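# Set the pump bottle upright on the table

## Task

Get the pump bottle standing on its base, right side up, on the table top, and finish with neither hand in contact with it.

## Robot and tools

Robot: two arms side by side at a table. left_arm carries a left hand and right_arm a right hand; the left hand is the mirror image of the right. Each hand is a 16-motor, four-digit hand (index, middle, ring, thumb) with rubber tips. A wrist mast sticks out on the palm side and can collide with things.

Frames. Scene frame: origin at table-top height, midway between the arms; +z up, +x out over the table, +y toward left_arm. These are not image sides. Arm bases sit near left (-0.002, +0.314, +0.009) m and right (+0.010, -0.283, +0.036) m, each yawed slightly. All hand results and all motion offsets use each arm's own base frame. Cameras and the table use the scene frame. Hand point axes: +z runs along straight fingers toward the tips; +y points out of the palm face; +x crosses the palm away from the thumb on the right hand and toward it on the left. Reported hand positions can be a few cm off, more when the arm is reaching far.

execute_actions(actions, cameras). actions is a list of actions, run one after another. Each action lasts 0.5 s and holds up to 15 rows, one per 1/30 s step; if fewer rows are given, the last row is repeated. Every row is one flat list of 48 numbers, each in [-1, 1], covering both arms even when only one moves, in this order:
- left_arm dx, dy, dz, rx, ry, rz
- 16 left hand motor goals
- left current_limit, left speed
- right_arm dx, dy, dz, rx, ry, rz
- 16 right hand motor goals
- right current_limit, right speed

Arm numbers are offsets in that arm's base axes, not poses. They are measured from the Hand target as it stood when the action began. Every row in an action counts from that same starting point, not from the row before, so the last row decides where the action ends. The next action adds on top of the new target. Scale: 1.0 = 0.6 m of translation or 180 degrees of rotation. rx, ry, rz together form a single rotation vector, applied about the Hand target position. An overlong translation is shortened along its direction. Each step, the commanded orientation is limited to 40 degrees from the measured one. The hand often stops short of its target, and this arm's elbow sags under load. An all-zero action asks for the target again; if the hand still falls short, send the remaining distance as an extra offset, aiming higher if needed. To stop pushing against something, command back beyond where the hand currently is.

Hand numbers are absolute goals, not changes. Each number maps linearly between a hinge's two stops. Motor order per hand: index_mcp, index_abd, index_pip, index_dip, thumb_cmc, thumb_axl, thumb_mcp, thumb_ipl, middle_mcp, middle_abd, middle_pip, middle_dip, ring_mcp, ring_abd, ring_pip, ring_dip.
- Straight values: _mcp +0.75, _abd 0.00, _pip +0.58, _dip +0.70.
- Moving toward -1 curls a finger toward the palm; _abd toward -1 swings the finger away from the thumb.
- thumb_cmc (straight +0.71) toward -1 brings the thumb round in front of the palm.
- thumb_axl (straight +0.68) rotates the thumb about its own length.
- thumb_mcp (straight +0.23) and thumb_ipl (straight +0.17) bend the thumb.
- A 0 is itself a goal. To leave a hand unchanged, send back its hand_goal, hand_current_limit and hand_speed.

current_limit maps -1..+1 to 0..550 mA (never below 11 mA) and caps grip force and hinge speed. speed s sets the goal rate to (s+1)/2 of 8.5 rad/s. Both start at +0.4 and -0.6 and keep whatever value was last sent. A motor only presses when its goal lies past the contact surface.

cameras: names to show (cam_high, cam_low, or ["all"]). Images come back by default only with an empty actions list; an unknown name invalidates the call. An empty actions list just reports state and pictures.

Result lines:
- end_effector_position (m) and end_effector_quat_wxyz: the hand point in the arm's base frame.
- Hand target: the commanded pose after the clip; the next offsets start from it.
- Joint velocities: may read "within noise".
- Joint torques: include the arm's own weight, so they are not zero in free air.
- hand_goal, hand_measured and hand_current_ma: in motor order.
- hand_state per motor: moving, goal, blocked (pressing or stalled) or overload (shut down).
A motor drawing 495 mA or more for 5 s in total shuts off for 10 s and drops what it holds. MOTOR HOT appears at 85 °C; at 100 °C that arm goes limp for 30 s or more. Long holding, reaching far out and pushing against the unreachable all heat motors.

zoom_image(camera, region): camera is cam_high or cam_low (each 672x504). region [x0, y0, x1, y1] is in image pixels from the top-left, at most 504 wide and 504 high, and applies to the newest image from that camera. Calibration (K, distortion, pose) is provided per camera, accurate to roughly a centimetre near the image centre.

read_manual(section): returns licence text only; it does not move the robot.

finished_scene(scene): pass the current scene number. This cannot be undone, so call it only once the bottle stands upright and both hands are clear of it.

Avoid:
- dropping the bottle or releasing it while it is still moving;
- slamming or hard pressing against the table or other fixed objects;
- letting anything fall from the table or leaving it off the table;
- any contact between the two hands, including one hand gripping the other's fingers;
- arm stops, since commands sent during a stop are lost.
The bottle may occasionally get a brief push from outside.

Each tool is called after "Request:" as name(argument=value, ...), one argument or row to a line, values as JSON.

## Session

Request:
execute_actions(
  actions=[],
)

Scene clock: 0.00 s.
left_arm: end_effector_position=(+0.3197, -0.0573, +0.2460) hand_goal=(+0.754, +0.000, +0.576, +0.696, +0.714, +0.678, +0.226, +0.168, +0.754, +0.000, +0.576, +0.696, +0.754, +0.000, +0.576, +0.696) hand_measured=(+0.754, +0.000, +0.576, +0.696, +0.714, +0.678, +0.226, +0.168, +0.754, +0.000, +0.576, +0.696, +0.754, +0.000, +0.576, +0.696) hand_current_ma=(+0, +0, +0, +0, +0, +0, +0, +0, +0, +0, +0, +0, +0, +0, +0, +0) hand_state=(goal, goal, goal, goal, goal, goal, goal, goal, goal, goal, goal, goal, goal, goal, goal, goal) hand_current_limit=0.40 hand_speed=-0.60 end_effector_quat_wxyz=(-0.243, +0.966, -0.083, +0.004) | right_arm: end_effector_position=(+0.4664, -0.2123, +0.1715) hand_goal=(+0.754, +0.000, +0.576, +0.696, +0.714, +0.678, +0.226, +0.168, +0.754, +0.000, +0.576, +0.696, +0.754, +0.000, +0.576, +0.696) hand_measured=(+0.754, +0.000, +0.576, +0.696, +0.714, +0.678, +0.226, +0.168, +0.754, +0.000, +0.576, +0.696, +0.754, +0.000, +0.576, +0.696) hand_current_ma=(+0, +0, +0, +0, +0, +0, +0, +0, +0, +0, +0, +0, +0, +0, +0, +0) hand_state=(goal, goal, goal, goal, goal, goal, goal, goal, goal, goal, goal, goal, goal, goal, goal, goal) hand_current_limit=0.40 hand_speed=-0.60 end_effector_quat_wxyz=(+0.689, +0.349, +0.635, +0.025)
Joint positions: left_arm=[-0.199 1.154 1.179 -1.647 -0.489 1.531] | right_arm=[-0.587 1.765 0.466 1.248 -0.122 -1.037]
Joint velocities: within noise
Joint torques (N m): no reading
Heat: left arm: hottest waist 27 °C; right arm: hottest waist 29 °C.
Hand target: left_arm +0.3251, -0.0584, +0.2535; -0.242, +0.967, -0.081, +0.013 | right_arm +0.4697, -0.2145, +0.1824; +0.700, +0.343, +0.626, +0.025

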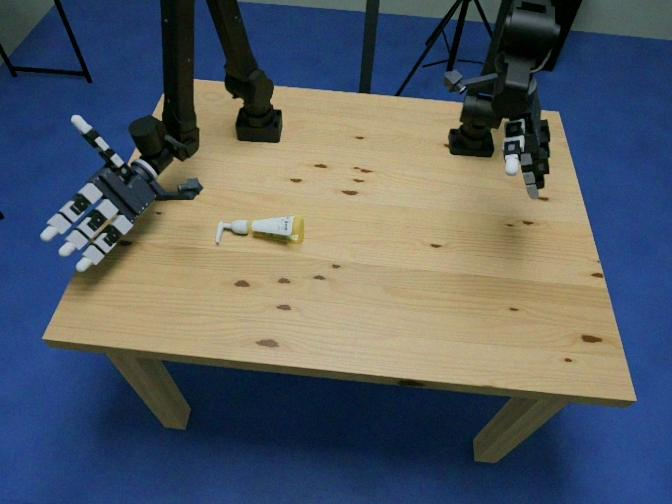

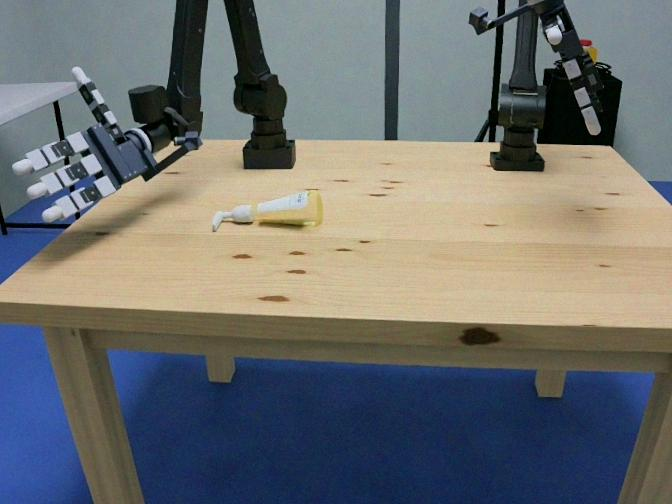

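Request:
zoom_image(
  camera="cam_high",
  region=[180, 180, 340, 280],
)

Request:
zoom_image(
  camera="cam_low",
  region=[190, 160, 350, 260],
)

Scaled by 3.150 from the camera's 672x504 image, which has a finer 960x720 frame.

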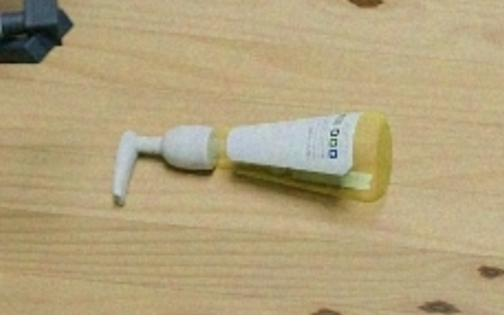

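Scaled by 3.150 from the camera's 672x504 image, which has a finer 960x720 frame.

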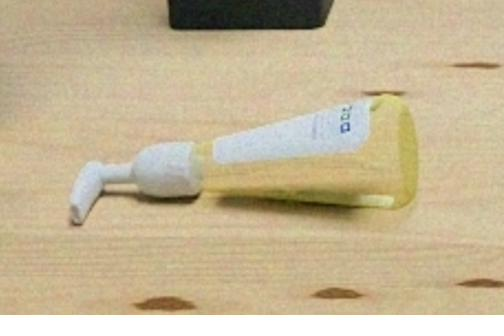

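Request:
execute_actions(
  actions=[
    [[0.0264,-0.134,0,0.0267,-0.0327,-0.0713,0.479,0,-0.226,0.261,-0.571,0.677,0.225,0.168,0.479,0,-0.226,0.261,0.479,0,-0.226,0.261,0.4,-0.6,0,-0.055,0,0,0,0,0.754,0,0.576,0.696,0.714,0.678,0.226,0.168,0.754,0,0.576,0.696,0.754,0,0.576,0.696,0.4,-0.6]],
    [[0.0264,-0.134,0,0.0267,-0.0327,-0.0713,0.479,0,-0.226,0.261,-0.571,0.677,0.225,0.168,0.479,0,-0.226,0.261,0.479,0,-0.226,0.261,0.4,-0.6,0,-0.055,0,0,0,0,0.754,0,0.576,0.696,0.714,0.678,0.226,0.168,0.754,0,0.576,0.696,0.754,0,0.576,0.696,0.4,-0.6]],
    [[0.0264,-0.134,0,0.0267,-0.0327,-0.0713,0.479,0,-0.226,0.261,-0.571,0.677,0.225,0.168,0.479,0,-0.226,0.261,0.479,0,-0.226,0.261,0.4,-0.6,0,-0.055,0,0,0,0,0.754,0,0.576,0.696,0.714,0.678,0.226,0.168,0.754,0,0.576,0.696,0.754,0,0.576,0.696,0.4,-0.6]],
  ],
  cameras=["all"],
)

Scene clock: 137.70 s.
left_arm: end_effector_position=(+0.3634, -0.2939, +0.2365) hand_goal=(+0.480, +0.000, -0.226, +0.262, -0.570, +0.678, +0.226, +0.168, +0.480, +0.000, -0.226, +0.262, +0.480, +0.000, -0.226, +0.262) hand_measured=(+0.476, +0.000, -0.222, +0.266, -0.572, +0.678, +0.222, +0.168, +0.476, +0.000, -0.222, +0.266, +0.476, +0.000, -0.222, +0.266) hand_current_ma=(-7, -1, +5, +5, -2, -1, -11, -1, -6, -1, +5, +5, -6, -1, +5, +6) hand_state=(goal, goal, goal, goal, goal, goal, goal, goal, goal, goal, goal, goal, goal, goal, goal, goal) hand_current_limit=0.40 hand_speed=-0.60 end_effector_quat_wxyz=(-0.356, +0.834, -0.363, +0.212) | right_arm: end_effector_position=(+0.4613, -0.3053, +0.1776) hand_goal=(+0.754, +0.000, +0.576, +0.696, +0.714, +0.678, +0.226, +0.168, +0.754, +0.000, +0.576, +0.696, +0.754, +0.000, +0.576, +0.696) hand_measured=(+0.758, -0.002, +0.578, +0.696, +0.718, +0.678, +0.226, +0.168, +0.758, -0.002, +0.578, +0.696, +0.758, -0.004, +0.578, +0.696) hand_current_ma=(+1, +0, +0, +0, +1, +0, +0, +0, +1, +0, +0, +0, +1, +0, +0, +0) hand_state=(goal, goal, goal, goal, goal, goal, goal, goal, goal, goal, goal, goal, goal, goal, goal, goal) hand_current_limit=0.40 hand_speed=-0.60 end_effector_quat_wxyz=(+0.694, +0.349, +0.629, +0.027)
Joint positions: left_arm=[-0.837 1.415 1.337 -1.367 -0.848 1.612] | right_arm=[-0.791 1.826 0.622 1.167 -0.323 -1.037]
Joint torques (N m): left_arm=[-1.55 -11.34 13.46 0.59 -0.96 0.16] | right_arm=[0.44 -10.05 8.38 1.91 -0.1 0.11]
Heat: left arm: hottest elbow 31 °C; right arm: hottest waist 29 °C.
Hand target: left_arm +0.3727, -0.2996, +0.2536; -0.350, +0.836, -0.356, +0.227 | right_arm +0.4698, -0.3135, +0.1823; +0.700, +0.343, +0.626, +0.025
Off the commanded pose: left_arm 0.020 m, 2 deg | right_arm 0.013 m, 1 deg.

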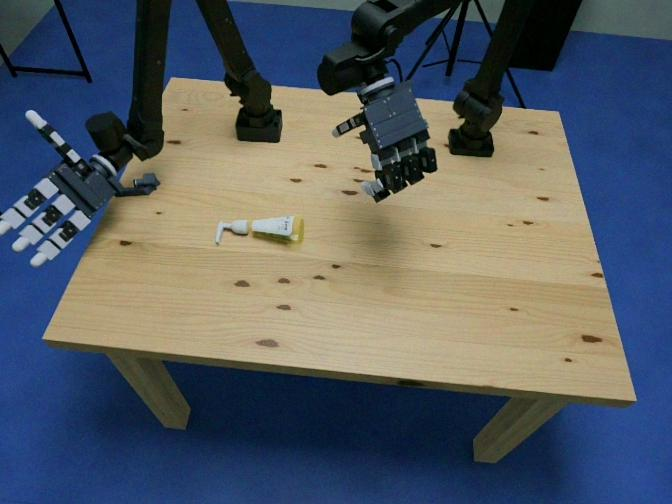

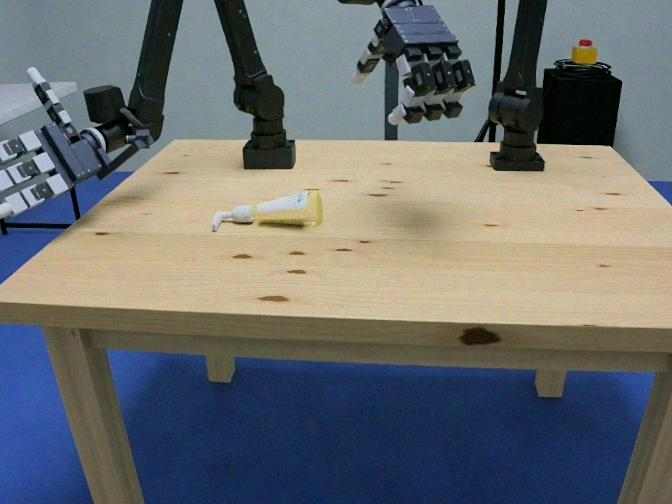

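Request:
execute_actions(
  actions=[
    [[0.0264,-0.134,0,0.0267,-0.0327,-0.0713,0.479,0,-0.226,0.261,-0.571,0.677,0.225,0.168,0.479,0,-0.226,0.261,0.479,0,-0.226,0.261,0.4,-0.6,0,0,0,0,0,0,0.754,0,0.576,0.696,0.714,0.678,0.226,0.168,0.754,0,0.576,0.696,0.754,0,0.576,0.696,0.4,-0.6]],
    [[0.0264,-0.134,0,0.0267,-0.0327,-0.0713,0.479,0,-0.226,0.261,-0.571,0.677,0.225,0.168,0.479,0,-0.226,0.261,0.479,0,-0.226,0.261,0.4,-0.6,0,0,0,0,0,0,0.754,0,0.576,0.696,0.714,0.678,0.226,0.168,0.754,0,0.576,0.696,0.754,0,0.576,0.696,0.4,-0.6]],
    [[0.0264,-0.134,-0.06,0.0267,-0.0327,-0.0713,0.479,0,-0.226,0.261,-0.571,0.677,0.225,0.168,0.479,0,-0.226,0.261,0.479,0,-0.226,0.261,0.4,-0.6,0,0,0,0,0,0,0.754,0,0.576,0.696,0.714,0.678,0.226,0.168,0.754,0,0.576,0.696,0.754,0,0.576,0.696,0.4,-0.6]],
  ],
  cameras=["all"],
)

Scene clock: 145.20 s.
left_arm: end_effector_position=(+0.4122, -0.5330, +0.1892) hand_goal=(+0.480, +0.000, -0.226, +0.262, -0.570, +0.678, +0.226, +0.168, +0.480, +0.000, -0.226, +0.262, +0.480, +0.000, -0.226, +0.262) hand_measured=(+0.474, -0.002, -0.224, +0.264, -0.570, +0.678, +0.224, +0.168, +0.474, -0.002, -0.224, +0.266, +0.474, -0.002, -0.224, +0.266) hand_current_ma=(-15, -1, +3, +5, -1, -1, -5, +0, -13, -1, +3, +5, -14, -1, +3, +6) hand_state=(goal, goal, goal, goal, goal, goal, goal, goal, goal, goal, goal, goal, goal, goal, goal, goal) hand_current_limit=0.40 hand_speed=-0.60 end_effector_quat_wxyz=(-0.437, +0.665, -0.510, +0.327) | right_arm: end_effector_position=(+0.4613, -0.3053, +0.1776) hand_goal=(+0.754, +0.000, +0.576, +0.696, +0.714, +0.678, +0.226, +0.168, +0.754, +0.000, +0.576, +0.696, +0.754, +0.000, +0.576, +0.696) hand_measured=(+0.758, -0.002, +0.578, +0.696, +0.718, +0.678, +0.226, +0.168, +0.758, -0.002, +0.578, +0.696, +0.758, -0.004, +0.578, +0.696) hand_current_ma=(+1, +0, +0, +0, +1, +0, +0, +0, +1, +0, +0, +0, +1, +0, +0, +0) hand_state=(goal, goal, goal, goal, goal, goal, goal, goal, goal, goal, goal, goal, goal, goal, goal, goal) hand_current_limit=0.40 hand_speed=-0.60 end_effector_quat_wxyz=(+0.694, +0.349, +0.629, +0.027)
Joint positions: left_arm=[-1.087 1.899 1.734 -0.965 -1.108 2.068] | right_arm=[-0.791 1.826 0.622 1.167 -0.323 -1.037]
Joint torques (N m): left_arm=[-1.79 -20.13 14.5 0.57 -1.16 0.19] | right_arm=[0.44 -9.93 8.38 1.91 -0.1 0.12]
Heat: left arm: hottest elbow 31 °C; right arm: hottest waist 29 °C.
Hand target: left_arm +0.4202, -0.5408, +0.2173; -0.406, +0.579, -0.579, +0.406 | right_arm +0.4698, -0.3135, +0.1823; +0.700, +0.343, +0.626, +0.025
Off the commanded pose: left_arm 0.030 m, 16 deg | right_arm 0.013 m, 1 deg.
joint sent to its limit (left arm) — joint 6 (wrist roll), upper limit. The joint targets are off in orientation, not in position.

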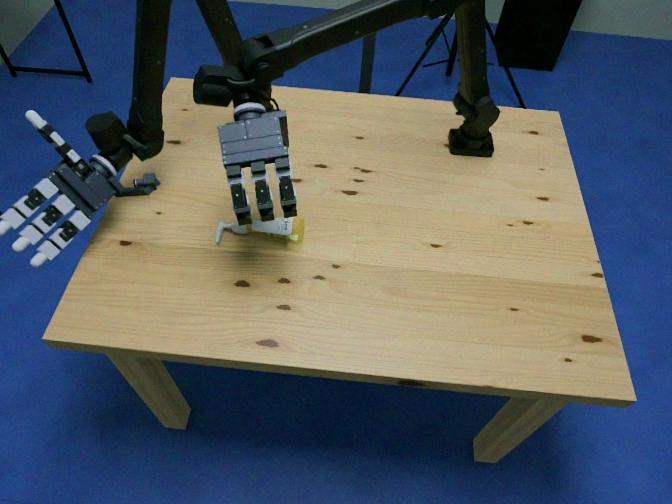

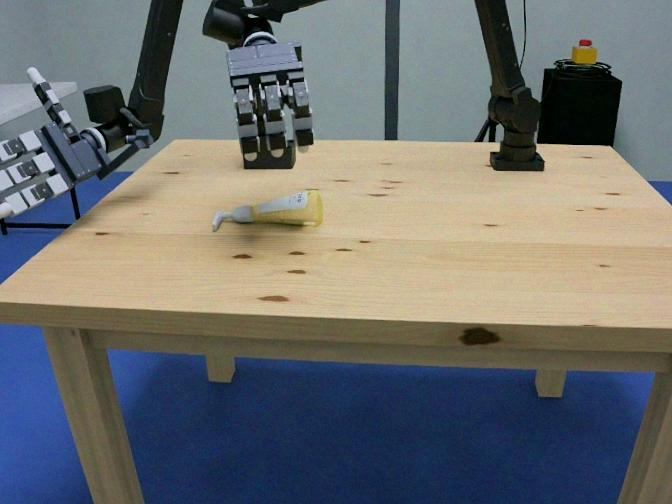

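Request:
zoom_image(
  camera="cam_high",
  region=[190, 120, 330, 260],
)

Request:
zoom_image(
  camera="cam_low",
  region=[190, 60, 350, 240],
)

Scaled by 3.600 from the camera's 672x504 image, which has a finer 960x720 frame.

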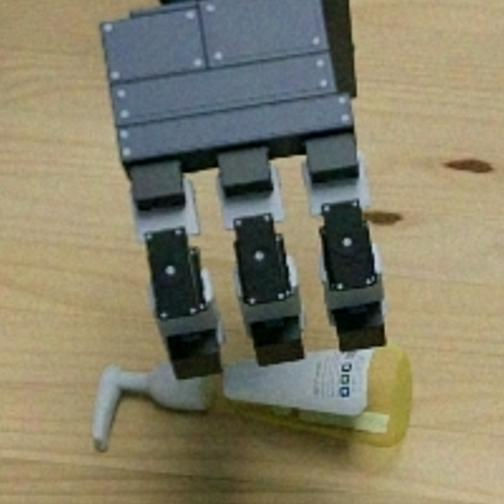

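Scaled by 2.800 from the camera's 672x504 image, which has a finer 960x720 frame.

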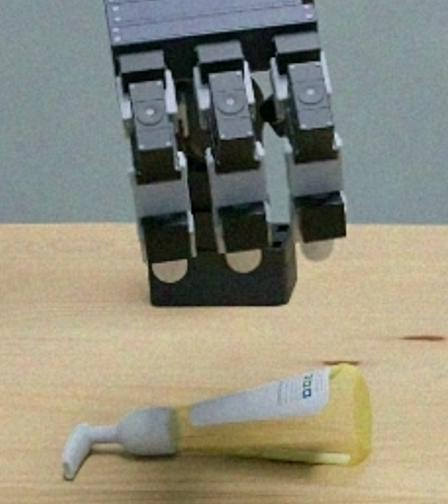

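Request:
execute_actions(
  actions=[
    [[0,-0.037,-0.075,0,0,0.087,0.479,0,-0.226,0.261,-0.571,0.677,0.225,0.168,0.479,0,-0.226,0.261,0.479,0,-0.226,0.261,0.4,-0.6,0,0,0,0,0,0,0.754,0,0.576,0.696,0.714,0.678,0.226,0.168,0.754,0,0.576,0.696,0.754,0,0.576,0.696,0.4,-0.6]],
    [[0,0,-0.05,0,0,0,0.479,0,-0.226,0.261,-0.571,0.677,0.225,0.168,0.479,0,-0.226,0.261,0.479,0,-0.226,0.261,0.4,-0.6,0,0,0,0,0,0,0.754,0,0.576,0.696,0.714,0.678,0.226,0.168,0.754,0,0.576,0.696,0.754,0,0.576,0.696,0.4,-0.6]],
  ],
  cameras=["all"],
)

Request:
zoom_image(
  camera="cam_high",
  region=[190, 120, 330, 260],
)

Request:
zoom_image(
  camera="cam_low",
  region=[190, 80, 350, 240],
)

Scene clock: 194.83 s.
left_arm: end_effector_position=(+0.4225, -0.5584, +0.1598) hand_goal=(+0.480, +0.000, -0.226, +0.262, -0.570, +0.678, +0.226, +0.168, +0.480, +0.000, -0.226, +0.262, +0.480, +0.000, -0.226, +0.262) hand_measured=(+0.472, -0.002, -0.224, +0.264, -0.572, +0.678, +0.224, +0.168, +0.474, -0.002, -0.224, +0.264, +0.472, -0.002, -0.224, +0.266) hand_current_ma=(-17, -1, +2, +5, -2, -1, -4, +0, -16, -1, +2, +5, -17, -1, +2, +6) hand_state=(goal, goal, goal, goal, goal, goal, goal, goal, goal, goal, goal, goal, goal, goal, goal, goal) hand_current_limit=0.40 hand_speed=-0.60 end_effector_quat_wxyz=(-0.455, +0.657, -0.487, +0.352) | right_arm: end_effector_position=(+0.4613, -0.3053, +0.1776) hand_goal=(+0.754, +0.000, +0.576, +0.696, +0.714, +0.678, +0.226, +0.168, +0.754, +0.000, +0.576, +0.696, +0.754, +0.000, +0.576, +0.696) hand_measured=(+0.758, -0.002, +0.578, +0.696, +0.718, +0.678, +0.226, +0.168, +0.758, -0.002, +0.578, +0.696, +0.758, -0.004, +0.578, +0.696) hand_current_ma=(+1, +0, +0, +0, +1, +0, +0, +0, +1, +0, +0, +0, +1, +0, +0, +0) hand_state=(goal, goal, goal, goal, goal, goal, goal, goal, goal, goal, goal, goal, goal, goal, goal, goal) hand_current_limit=0.40 hand_speed=-0.60 end_effector_quat_wxyz=(+0.694, +0.349, +0.629, +0.027)
Joint positions: left_arm=[-1.106 1.974 1.74 -0.852 -1.178 2.068] | right_arm=[-0.791 1.826 0.622 1.167 -0.323 -1.037]
Joint torques (N m): left_arm=[-2.55 -18.43 9.92 1.33 -1.15 0.13] | right_arm=[0.44 -9.88 8.38 1.91 -0.1 0.12]
Heat: left arm: hottest elbow 34 °C; right arm: hottest waist 29 °C.
Hand target: left_arm +0.4202, -0.5630, +0.1424; -0.457, +0.653, -0.494, +0.347 | right_arm +0.4698, -0.3135, +0.1823; +0.700, +0.343, +0.626, +0.025
Off the commanded pose: left_arm 0.018 m, 1 deg | right_arm 0.013 m, 1 deg.

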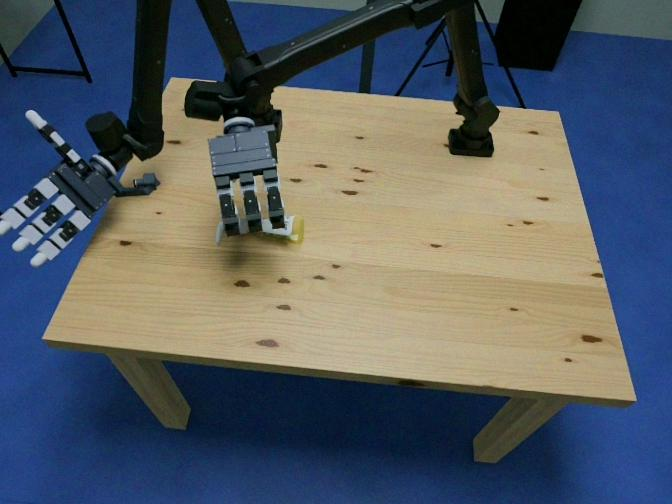

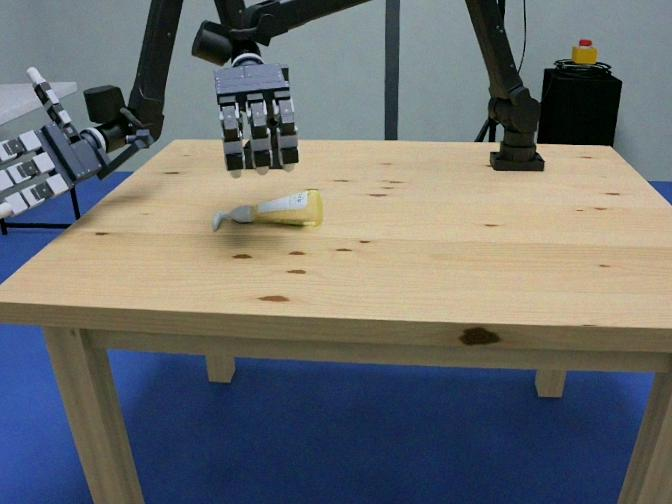

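Scaled by 3.600 from the camera's 672x504 image, which has a finer 960x720 frame.

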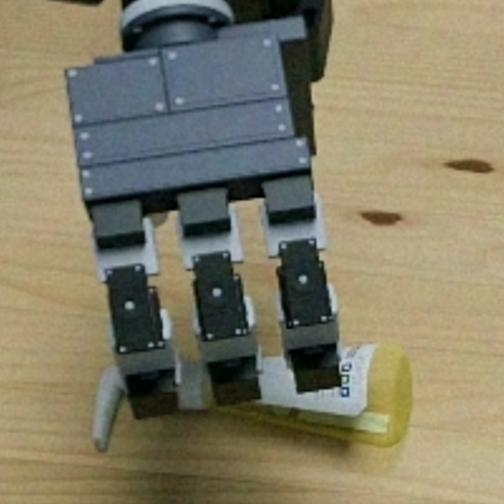

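Scaled by 3.150 from the camera's 672x504 image, which has a finer 960x720 frame.

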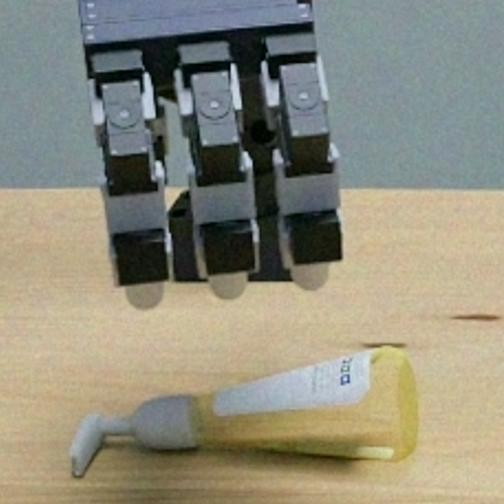

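Request:
execute_actions(
  actions=[
    [[-0.022,0.005,-0.12,0,0,0,0.479,0,-0.226,0.261,-0.571,0.677,0.225,0.168,0.479,0,-0.226,0.261,0.479,0,-0.226,0.261,0.4,-0.6,0,0,0,0,0,0,0.754,0,0.576,0.696,0.714,0.678,0.226,0.168,0.754,0,0.576,0.696,0.754,0,0.576,0.696,0.4,-0.6]],
  ],
  cameras=["all"],
)

Request:
zoom_image(
  camera="cam_high",
  region=[190, 140, 330, 280],
)

Request:
zoom_image(
  camera="cam_low",
  region=[190, 100, 350, 260],
)

Scene clock: 211.97 s.
left_arm: end_effector_position=(+0.4108, -0.5502, +0.0671) hand_goal=(+0.480, +0.000, -0.226, +0.262, -0.570, +0.678, +0.226, +0.168, +0.480, +0.000, -0.226, +0.262, +0.480, +0.000, -0.226, +0.262) hand_measured=(+0.474, -0.002, -0.224, +0.264, -0.570, +0.678, +0.224, +0.168, +0.474, -0.002, -0.224, +0.264, +0.480, +0.000, -0.226, +0.260) hand_current_ma=(-15, -1, +2, +5, +0, -1, -4, +0, -14, -1, +2, +5, +0, +1, +1, -3) hand_state=(goal, goal, goal, goal, goal, goal, goal, goal, goal, goal, goal, goal, goal, goal, goal, goal) hand_current_limit=0.40 hand_speed=-0.60 end_effector_quat_wxyz=(-0.466, +0.650, -0.497, +0.336) | right_arm: end_effector_position=(+0.4613, -0.3053, +0.1776) hand_goal=(+0.754, +0.000, +0.576, +0.696, +0.714, +0.678, +0.226, +0.168, +0.754, +0.000, +0.576, +0.696, +0.754, +0.000, +0.576, +0.696) hand_measured=(+0.758, -0.002, +0.578, +0.696, +0.718, +0.678, +0.226, +0.168, +0.758, -0.002, +0.578, +0.696, +0.758, -0.004, +0.578, +0.696) hand_current_ma=(+1, +0, +0, +0, +1, +0, +0, +0, +1, +0, +0, +0, +1, +0, +0, +0) hand_state=(goal, goal, goal, goal, goal, goal, goal, goal, goal, goal, goal, goal, goal, goal, goal, goal) hand_current_limit=0.40 hand_speed=-0.60 end_effector_quat_wxyz=(+0.694, +0.349, +0.629, +0.027)
Joint positions: left_arm=[-1.118 2.05 1.615 -0.721 -1.191 2.041] | right_arm=[-0.791 1.826 0.622 1.167 -0.323 -1.037]
Joint torques (N m): left_arm=[-2.78 -20.89 10.1 1.2 -0.88 0.08] | right_arm=[0.38 -9.99 8.38 1.94 -0.09 0.12]
Heat: left arm: hottest elbow 33 °C; right arm: hottest waist 29 °C.
Hand target: left_arm +0.4071, -0.5600, +0.0705; -0.457, +0.653, -0.494, +0.347 | right_arm +0.4698, -0.3135, +0.1823; +0.700, +0.343, +0.626, +0.025
Off the commanded pose: left_arm 0.011 m, 2 deg | right_arm 0.013 m, 1 deg.

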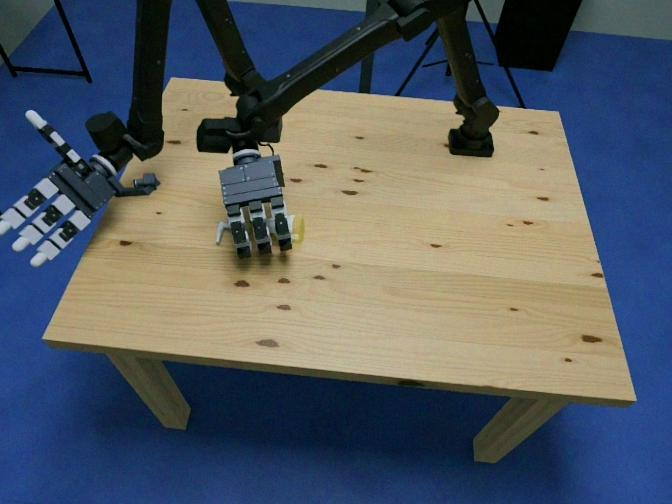

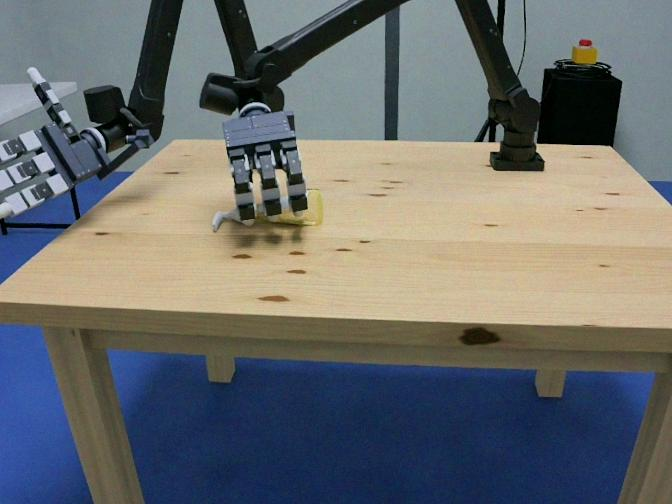

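Scaled by 3.600 from the camera's 672x504 image, which has a finer 960x720 frame.

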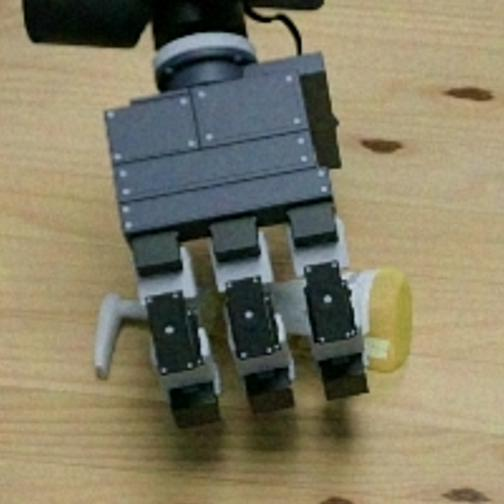

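Scaled by 3.150 from the camera's 672x504 image, which has a finer 960x720 frame.

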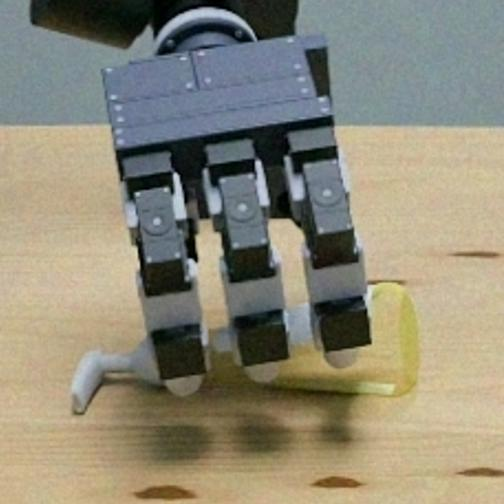

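Request:
execute_actions(
  actions=[
    [[0,0,-0.017,0,0,0,0.479,0,-0.226,0.261,-0.571,0.677,0.225,0.168,0.479,0,-0.226,0.261,0.616,0,-0.1,0.261,0.4,-0.6,0,0,0,0,0,0,0.754,0,0.576,0.696,0.714,0.678,0.226,0.168,0.754,0,0.576,0.696,0.754,0,0.576,0.696,0.4,-0.6]],
    [[0,0,0,0,0,0,0.2,0,-0.16,0.33,-0.571,0.677,0.1,0.168,0.2,0,-0.16,0.33,0.3,0,-0.1,0.3,0.4,-0.75,0,0,0,0,0,0,0.754,0,0.576,0.696,0.714,0.678,0.226,0.168,0.754,0,0.576,0.696,0.754,0,0.576,0.696,0.4,-0.6]],
    [[0,0,0,0,0,0,-0.07,0,-0.124,0.377,-0.571,0.677,-0.17,0.168,-0.07,0,-0.124,0.377,0,0,-0.1,0.3,0.4,-0.75,0,0,0,0,0,0,0.754,0,0.576,0.696,0.714,0.678,0.226,0.168,0.754,0,0.576,0.696,0.754,0,0.576,0.696,0.4,-0.6]],
  ],
  cameras=["all"],
)

Request:
zoom_image(
  camera="cam_high",
  region=[190, 140, 330, 280],
)

Request:
zoom_image(
  camera="cam_low",
  region=[190, 100, 350, 260],
)

Scene clock: 229.27 s.
left_arm: end_effector_position=(+0.4128, -0.5542, +0.0690) hand_goal=(-0.070, +0.000, -0.124, +0.378, -0.570, +0.678, -0.170, +0.168, -0.070, +0.000, -0.124, +0.378, +0.000, +0.000, -0.100, +0.300) hand_measured=(-0.066, -0.004, -0.126, +0.376, -0.552, +0.682, -0.030, +0.186, -0.028, -0.008, -0.116, +0.378, +0.014, -0.002, -0.094, +0.302) hand_current_ma=(+7, -5, -4, -4, +47, +8, +385, +70, +138, -16, +15, +1, +34, -2, +14, +3) hand_state=(goal, goal, goal, goal, goal, goal, blocked, goal, blocked, goal, goal, goal, goal, goal, goal, goal) hand_current_limit=0.40 hand_speed=-0.75 end_effector_quat_wxyz=(-0.462, +0.653, -0.491, +0.345) | right_arm: end_effector_position=(+0.4613, -0.3053, +0.1776) hand_goal=(+0.754, +0.000, +0.576, +0.696, +0.714, +0.678, +0.226, +0.168, +0.754, +0.000, +0.576, +0.696, +0.754, +0.000, +0.576, +0.696) hand_measured=(+0.758, -0.002, +0.578, +0.696, +0.718, +0.678, +0.226, +0.168, +0.758, -0.002, +0.578, +0.696, +0.758, -0.004, +0.578, +0.696) hand_current_ma=(+1, +0, +0, +0, +1, +0, +0, +0, +1, +0, +0, +0, +1, +0, +0, +0) hand_state=(goal, goal, goal, goal, goal, goal, goal, goal, goal, goal, goal, goal, goal, goal, goal, goal) hand_current_limit=0.40 hand_speed=-0.60 end_effector_quat_wxyz=(+0.694, +0.349, +0.629, +0.027)
Joint positions: left_arm=[-1.118 2.05 1.615 -0.699 -1.192 2.041] | right_arm=[-0.791 1.826 0.622 1.167 -0.323 -1.037]
Joint torques (N m): left_arm=[-3.14 -19.25 9.4 0.94 -0.75 0.01] | right_arm=[0.44 -10.05 8.38 1.91 -0.1 0.13]
Heat: left arm: hottest elbow 33 °C; right arm: hottest waist 28 °C.
Hand target: left_arm +0.4072, -0.5599, +0.0604; -0.457, +0.653, -0.494, +0.347 | right_arm +0.4698, -0.3135, +0.1823; +0.700, +0.343, +0.626, +0.025
Off the commanded pose: left_arm 0.012 m, 1 deg | right_arm 0.013 m, 1 deg.

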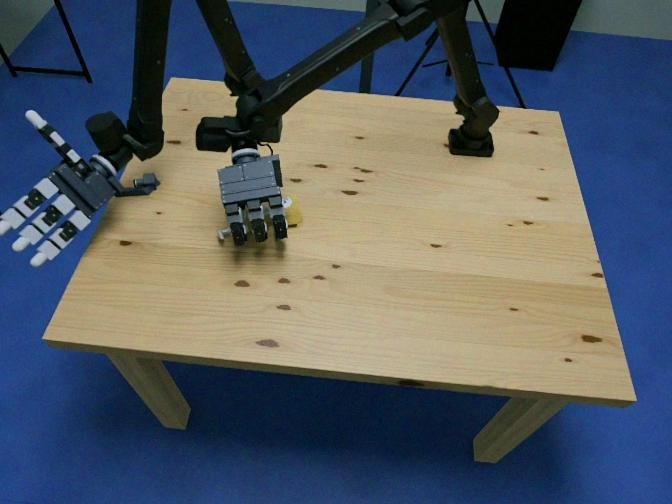

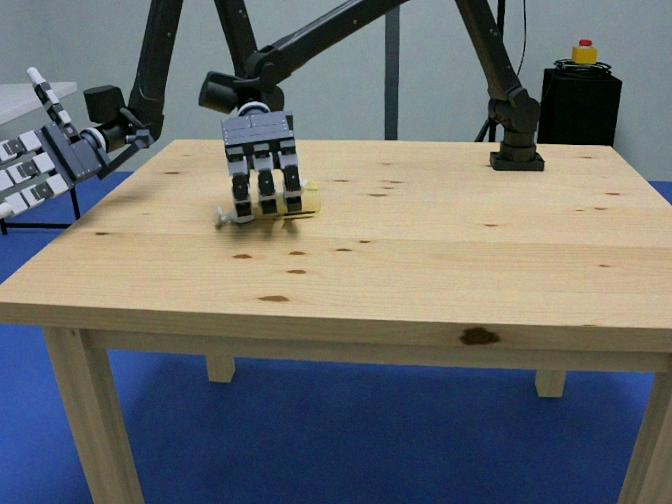

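Scaled by 3.600 from the camera's 672x504 image, which has a finer 960x720 frame.

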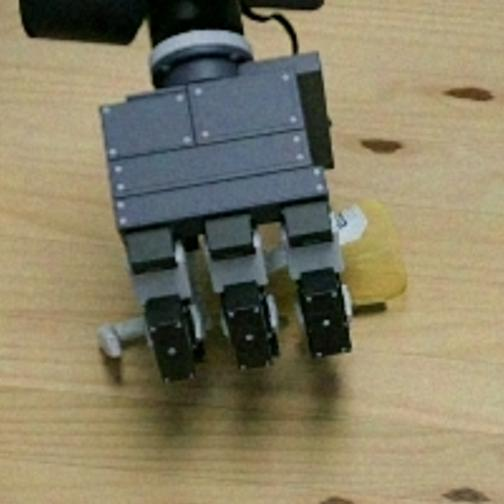

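Scaled by 3.150 from the camera's 672x504 image, which has a finer 960x720 frame.

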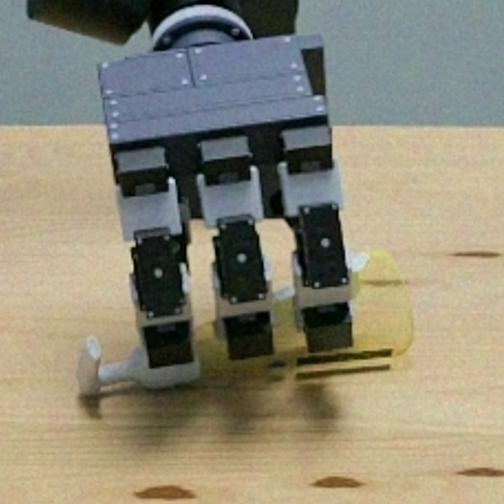

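Request:
execute_actions(
  actions=[
    [[0,0,0,0,0,0,-0.3,0,-0.15,0.35,-0.6,0.677,-0.2,0.15,-0.3,0,-0.15,0.35,-0.25,0,-0.15,0.3,0.4,-0.75,0,0,0,0,0,0,0.754,0,0.576,0.696,0.714,0.678,0.226,0.168,0.754,0,0.576,0.696,0.754,0,0.576,0.696,0.4,-0.6]],
  ],
  cameras=["all"],
)

Request:
zoom_image(
  camera="cam_low",
  region=[190, 100, 350, 260],
)

Request:
zoom_image(
  camera="cam_high",
  region=[190, 140, 330, 280],
)

Scene clock: 235.10 s.
left_arm: end_effector_position=(+0.4111, -0.5563, +0.0686) hand_goal=(-0.300, +0.000, -0.150, +0.350, -0.600, +0.678, -0.200, +0.150, -0.300, +0.000, -0.150, +0.350, -0.250, +0.000, -0.150, +0.300) hand_measured=(-0.154, -0.008, -0.138, +0.354, -0.564, +0.684, -0.036, +0.186, -0.294, -0.004, -0.144, +0.354, -0.246, -0.002, -0.144, +0.302) hand_current_ma=(+385, -14, +29, +7, +108, +13, +385, +158, +12, -4, +12, +6, +9, -3, +11, +3) hand_state=(blocked, goal, goal, goal, blocked, goal, blocked, blocked, goal, goal, goal, goal, goal, goal, goal, goal) hand_current_limit=0.40 hand_speed=-0.75 end_effector_quat_wxyz=(-0.459, +0.654, -0.492, +0.346) | right_arm: end_effector_position=(+0.4613, -0.3053, +0.1776) hand_goal=(+0.754, +0.000, +0.576, +0.696, +0.714, +0.678, +0.226, +0.168, +0.754, +0.000, +0.576, +0.696, +0.754, +0.000, +0.576, +0.696) hand_measured=(+0.758, -0.002, +0.578, +0.696, +0.718, +0.678, +0.226, +0.168, +0.758, -0.002, +0.578, +0.696, +0.758, -0.004, +0.578, +0.696) hand_current_ma=(+1, +0, +0, +0, +1, +0, +0, +0, +1, +0, +0, +0, +1, +0, +0, +0) hand_state=(goal, goal, goal, goal, goal, goal, goal, goal, goal, goal, goal, goal, goal, goal, goal, goal) hand_current_limit=0.40 hand_speed=-0.60 end_effector_quat_wxyz=(+0.694, +0.349, +0.629, +0.027)
Joint positions: left_arm=[-1.121 2.05 1.615 -0.697 -1.187 2.04] | right_arm=[-0.791 1.826 0.622 1.167 -0.323 -1.037]
Joint torques (N m): left_arm=[-2.96 -19.9 9.36 1.07 -0.94 0.02] | right_arm=[0.62 -9.99 8.38 1.92 -0.1 0.12]
Heat: left arm: hottest elbow 33 °C; right arm: hottest elbow 29 °C.
Hand target: left_arm +0.4070, -0.5601, +0.0604; -0.457, +0.653, -0.494, +0.347 | right_arm +0.4698, -0.3135, +0.1823; +0.700, +0.343, +0.626, +0.025
Off the commanded pose: left_arm 0.010 m, 0 deg | right_arm 0.013 m, 1 deg.

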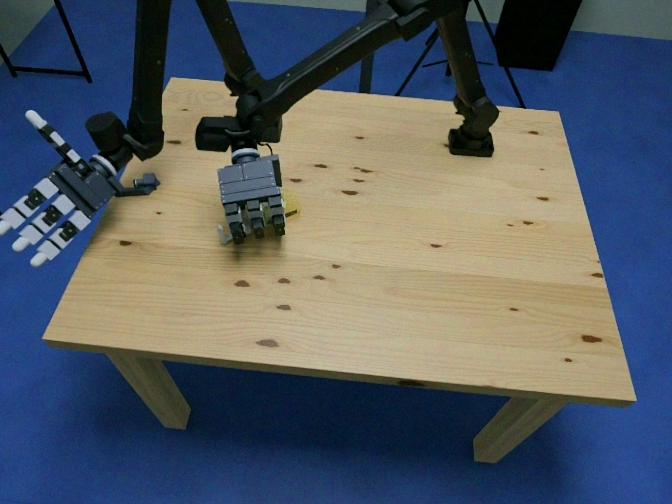

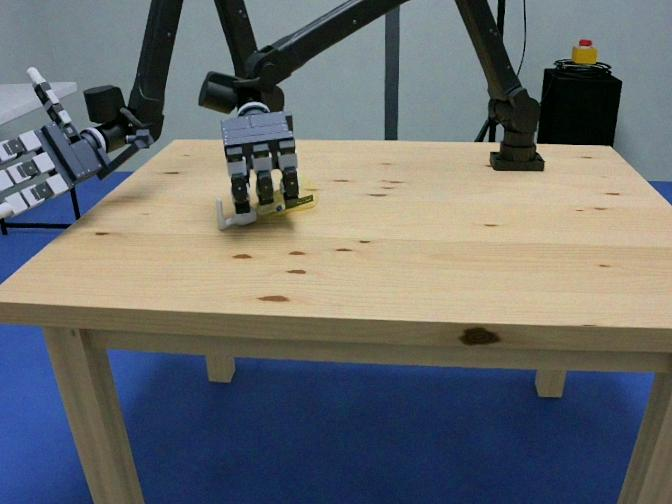

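Scaled by 3.150 from the camera's 672x504 image, which has a finer 960x720 frame.

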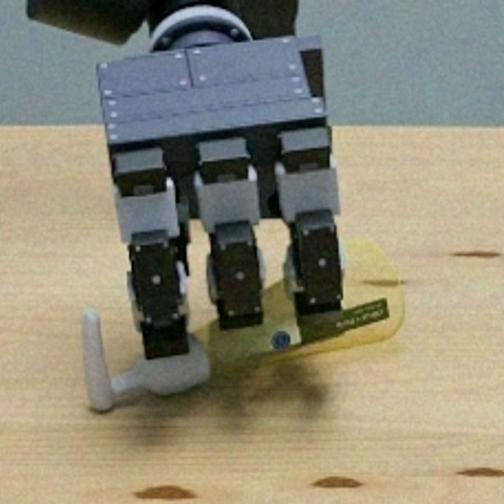

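Scaled by 3.600 from the camera's 672x504 image, which has a finer 960x720 frame.

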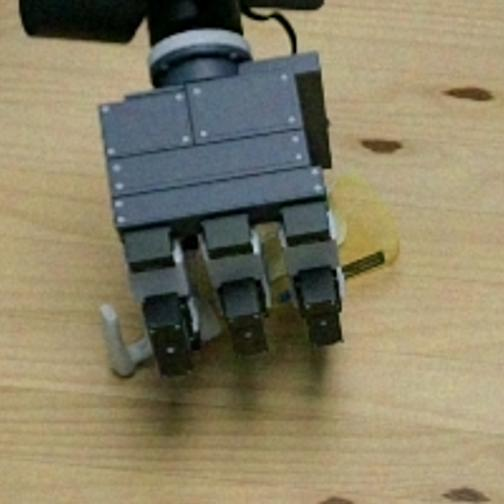

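Request:
execute_actions(
  actions=[
    [[0,0,0.06,0,0,0,-0.35,0,-0.15,0.35,-0.6,0.677,-0.25,0.15,-0.3,0,-0.15,0.35,-0.25,0,-0.15,0.3,0.5,-0.75,0,0,0,0,0,0,0.754,0,0.576,0.696,0.714,0.678,0.226,0.168,0.754,0,0.576,0.696,0.754,0,0.576,0.696,0.4,-0.6]],
    [[0,0,0.1,0,0,0,-0.35,0,-0.15,0.35,-0.6,0.677,-0.25,0.15,-0.3,0,-0.15,0.35,-0.25,0,-0.15,0.3,0.5,-0.75,0,0,0,0,0,0,0.754,0,0.576,0.696,0.714,0.678,0.226,0.168,0.754,0,0.576,0.696,0.754,0,0.576,0.696,0.4,-0.6]],
    [[0,0,0.1,0,0,0,-0.35,0,-0.15,0.35,-0.6,0.677,-0.25,0.15,-0.3,0,-0.15,0.35,-0.25,0,-0.15,0.3,0.5,-0.75,0,0,0,0,0,0,0.754,0,0.576,0.696,0.714,0.678,0.226,0.168,0.754,0,0.576,0.696,0.754,0,0.576,0.696,0.4,-0.6]],
  ],
  cameras=["all"],
)

Request:
zoom_image(
  camera="cam_low",
  region=[190, 60, 370, 240],
)

Request:
zoom_image(
  camera="cam_high",
  region=[170, 100, 350, 280],
)

Scene clock: 248.97 s.
left_arm: end_effector_position=(+0.4065, -0.5478, +0.2021) hand_goal=(-0.350, +0.000, -0.150, +0.350, -0.600, +0.678, -0.250, +0.150, -0.300, +0.000, -0.150, +0.350, -0.250, +0.000, -0.150, +0.300) hand_measured=(-0.154, -0.008, -0.138, +0.354, -0.566, +0.684, -0.036, +0.186, -0.294, -0.002, -0.144, +0.354, -0.246, -0.002, -0.144, +0.302) hand_current_ma=(+412, -16, +30, +7, +106, +14, +412, +158, +12, -2, +12, +6, +9, -2, +11, +3) hand_state=(blocked, goal, goal, goal, blocked, goal, blocked, blocked, goal, goal, goal, goal, goal, goal, goal, goal) hand_current_limit=0.50 hand_speed=-0.75 end_effector_quat_wxyz=(-0.464, +0.649, -0.502, +0.334) | right_arm: end_effector_position=(+0.4613, -0.3053, +0.1776) hand_goal=(+0.754, +0.000, +0.576, +0.696, +0.714, +0.678, +0.226, +0.168, +0.754, +0.000, +0.576, +0.696, +0.754, +0.000, +0.576, +0.696) hand_measured=(+0.758, -0.002, +0.578, +0.696, +0.718, +0.678, +0.226, +0.168, +0.758, -0.002, +0.578, +0.696, +0.758, -0.004, +0.578, +0.696) hand_current_ma=(+1, +0, +0, +0, +1, +0, +0, +0, +1, +0, +0, +0, +1, +0, +0, +0) hand_state=(goal, goal, goal, goal, goal, goal, goal, goal, goal, goal, goal, goal, goal, goal, goal, goal) hand_current_limit=0.40 hand_speed=-0.60 end_effector_quat_wxyz=(+0.694, +0.349, +0.629, +0.027)
Joint positions: left_arm=[-1.121 1.937 1.808 -1.031 -1.184 2.046] | right_arm=[-0.791 1.826 0.622 1.167 -0.323 -1.037]
Joint torques (N m): left_arm=[-2.67 -19.6 13.81 0.55 -1.12 -0.03] | right_arm=[0.38 -9.93 8.38 1.88 -0.1 0.12]
Heat: left arm: hottest elbow 33 °C; right arm: hottest elbow 29 °C.
Hand target: left_arm +0.4070, -0.5600, +0.2162; -0.457, +0.653, -0.494, +0.347 | right_arm +0.4698, -0.3135, +0.1823; +0.700, +0.343, +0.626, +0.025
Off the commanded pose: left_arm 0.019 m, 2 deg | right_arm 0.013 m, 1 deg.

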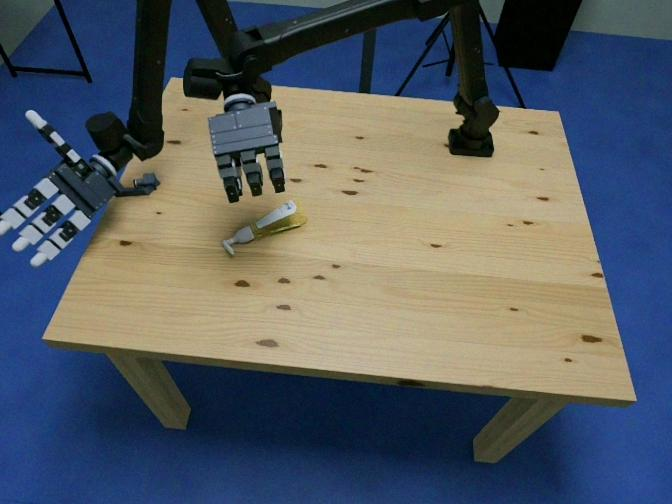

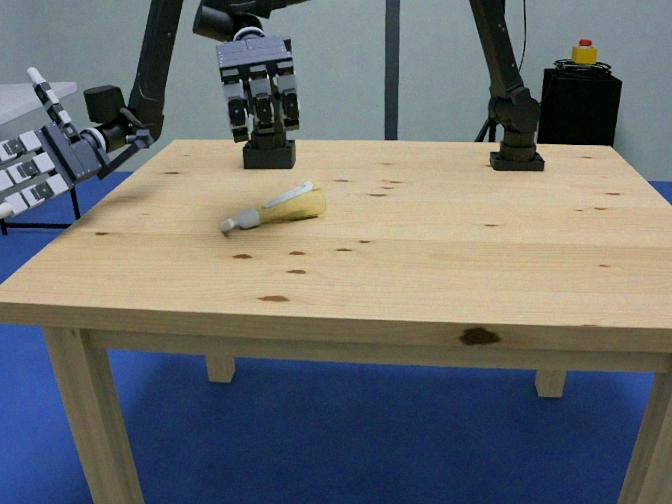

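Scaled by 2.800 from the camera's 672x504 image, which has a finer 960x720 frame.

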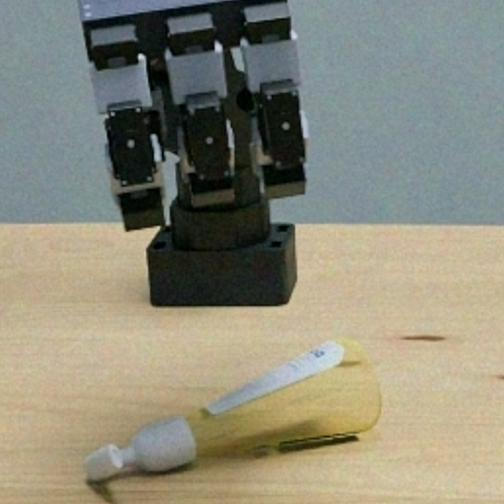

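Scaled by 2.800 from the camera's 672x504 image, which has a finer 960x720 frame.

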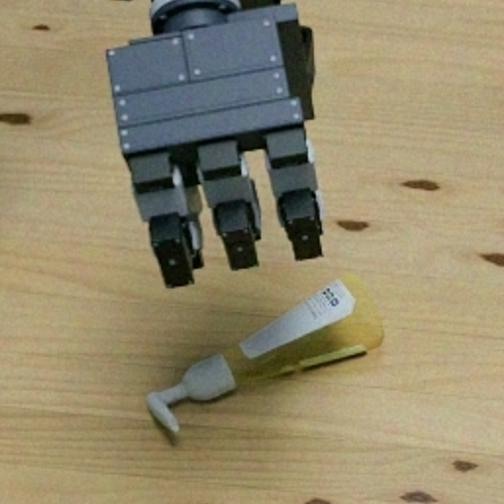

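Request:
execute_actions(
  actions=[
    [[0.036,0.015,-0.06,0,0,0,0.479,0,-0.226,0.261,-0.52,0.677,0.225,0.168,0.89,0,0.576,0.696,0.89,0,0.576,0.696,0.5,-0.6,0,0,0,0,0,0,0.754,0,0.576,0.696,0.714,0.678,0.226,0.168,0.754,0,0.576,0.696,0.754,0,0.576,0.696,0.4,-0.6]],
    [[0,0,-0.1,0,0,0,0.479,0,-0.226,0.261,-0.52,0.677,0.225,0.168,0.89,0,0.576,0.696,0.89,0,0.576,0.696,0.5,-0.6,0,0,0,0,0,0,0.754,0,0.576,0.696,0.714,0.678,0.226,0.168,0.754,0,0.576,0.696,0.754,0,0.576,0.696,0.4,-0.6]],
  ],
  cameras=["all"],
)

Request:
zoom_image(
  camera="cam_low",
  region=[190, 90, 350, 250],
)

Request:
zoom_image(
  camera="cam_high",
  region=[170, 110, 330, 270],
)

Scene clock: 286.30 s.
left_arm: end_effector_position=(+0.4240, -0.5503, +0.1166) hand_goal=(+0.480, +0.000, -0.226, +0.262, -0.520, +0.678, +0.226, +0.168, +0.890, +0.000, +0.576, +0.696, +0.890, +0.000, +0.576, +0.696) hand_measured=(+0.466, +0.002, -0.222, +0.266, -0.522, +0.680, +0.222, +0.170, +0.868, -0.002, +0.570, +0.694, +0.866, -0.002, +0.570, +0.692) hand_current_ma=(-37, +1, +5, +5, -4, +2, -11, +4, -62, -2, -12, -5, -69, -2, -13, -5) hand_state=(goal, goal, goal, goal, goal, goal, goal, goal, blocked, goal, goal, goal, blocked, goal, goal, goal) hand_current_limit=0.50 hand_speed=-0.60 end_effector_quat_wxyz=(-0.460, +0.656, -0.493, +0.339) | right_arm: end_effector_position=(+0.4613, -0.3053, +0.1776) hand_goal=(+0.754, +0.000, +0.576, +0.696, +0.714, +0.678, +0.226, +0.168, +0.754, +0.000, +0.576, +0.696, +0.754, +0.000, +0.576, +0.696) hand_measured=(+0.758, -0.002, +0.578, +0.696, +0.718, +0.678, +0.226, +0.168, +0.758, -0.002, +0.578, +0.696, +0.758, -0.004, +0.578, +0.696) hand_current_ma=(+1, +0, +0, +0, +1, +0, +0, +0, +1, +0, +0, +0, +1, +0, +0, +0) hand_state=(goal, goal, goal, goal, goal, goal, goal, goal, goal, goal, goal, goal, goal, goal, goal, goal) hand_current_limit=0.40 hand_speed=-0.60 end_effector_quat_wxyz=(+0.694, +0.349, +0.629, +0.027)
Joint positions: left_arm=[-1.098 2.006 1.68 -0.79 -1.174 2.068] | right_arm=[-0.791 1.826 0.622 1.167 -0.323 -1.037]
Joint torques (N m): left_arm=[-1.32 -20.6 10.51 1.25 -1.15 0.2] | right_arm=[0.5 -9.93 8.38 1.94 -0.1 0.12]
Heat: left arm: hottest elbow 34 °C; right arm: hottest elbow 29 °C.
Hand target: left_arm +0.4286, -0.5512, +0.1203; -0.457, +0.653, -0.494, +0.347 | right_arm +0.4698, -0.3135, +0.1823; +0.700, +0.343, +0.626, +0.025
Off the commanded pose: left_arm 0.006 m, 1 deg | right_arm 0.013 m, 1 deg.
joint sent to its limit (left arm) — joint 6 (wrist roll), upper limit. The joint targets still meet the commanded pose.

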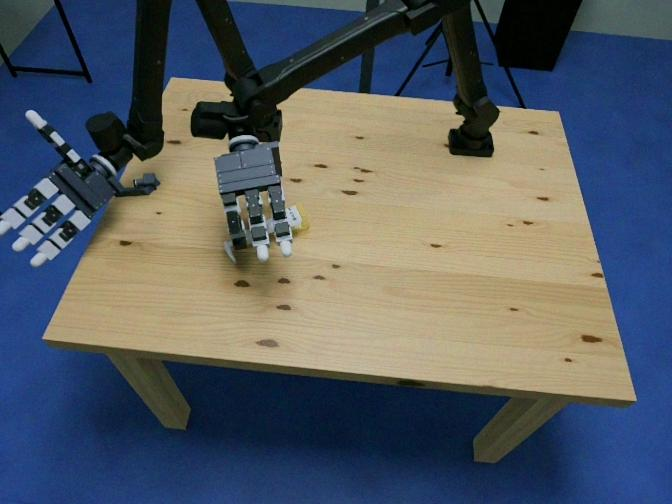

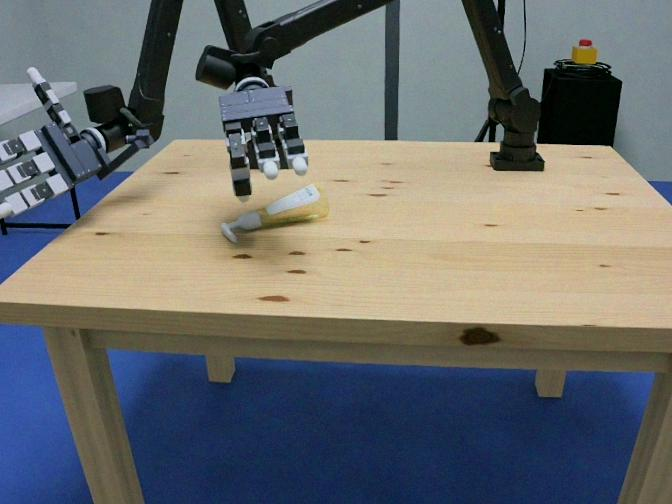

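Scaled by 3.150 from the camera's 672x504 image, which has a finer 960x720 frame.

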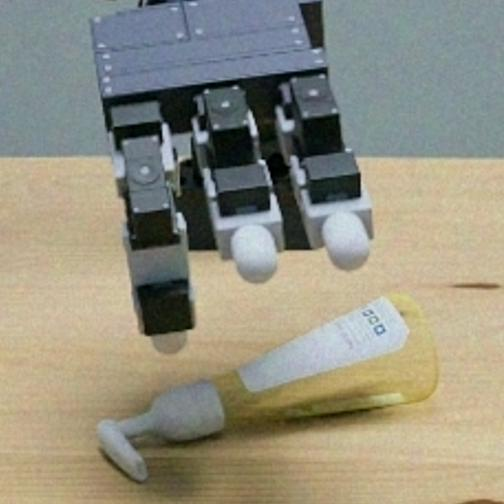

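Scaled by 3.150 from the camera's 672x504 image, which has a finer 960x720 frame.

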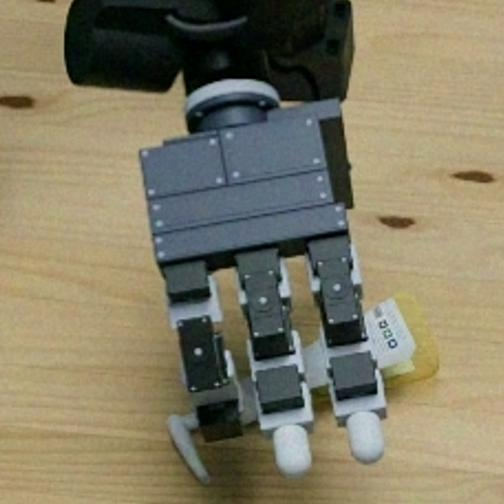

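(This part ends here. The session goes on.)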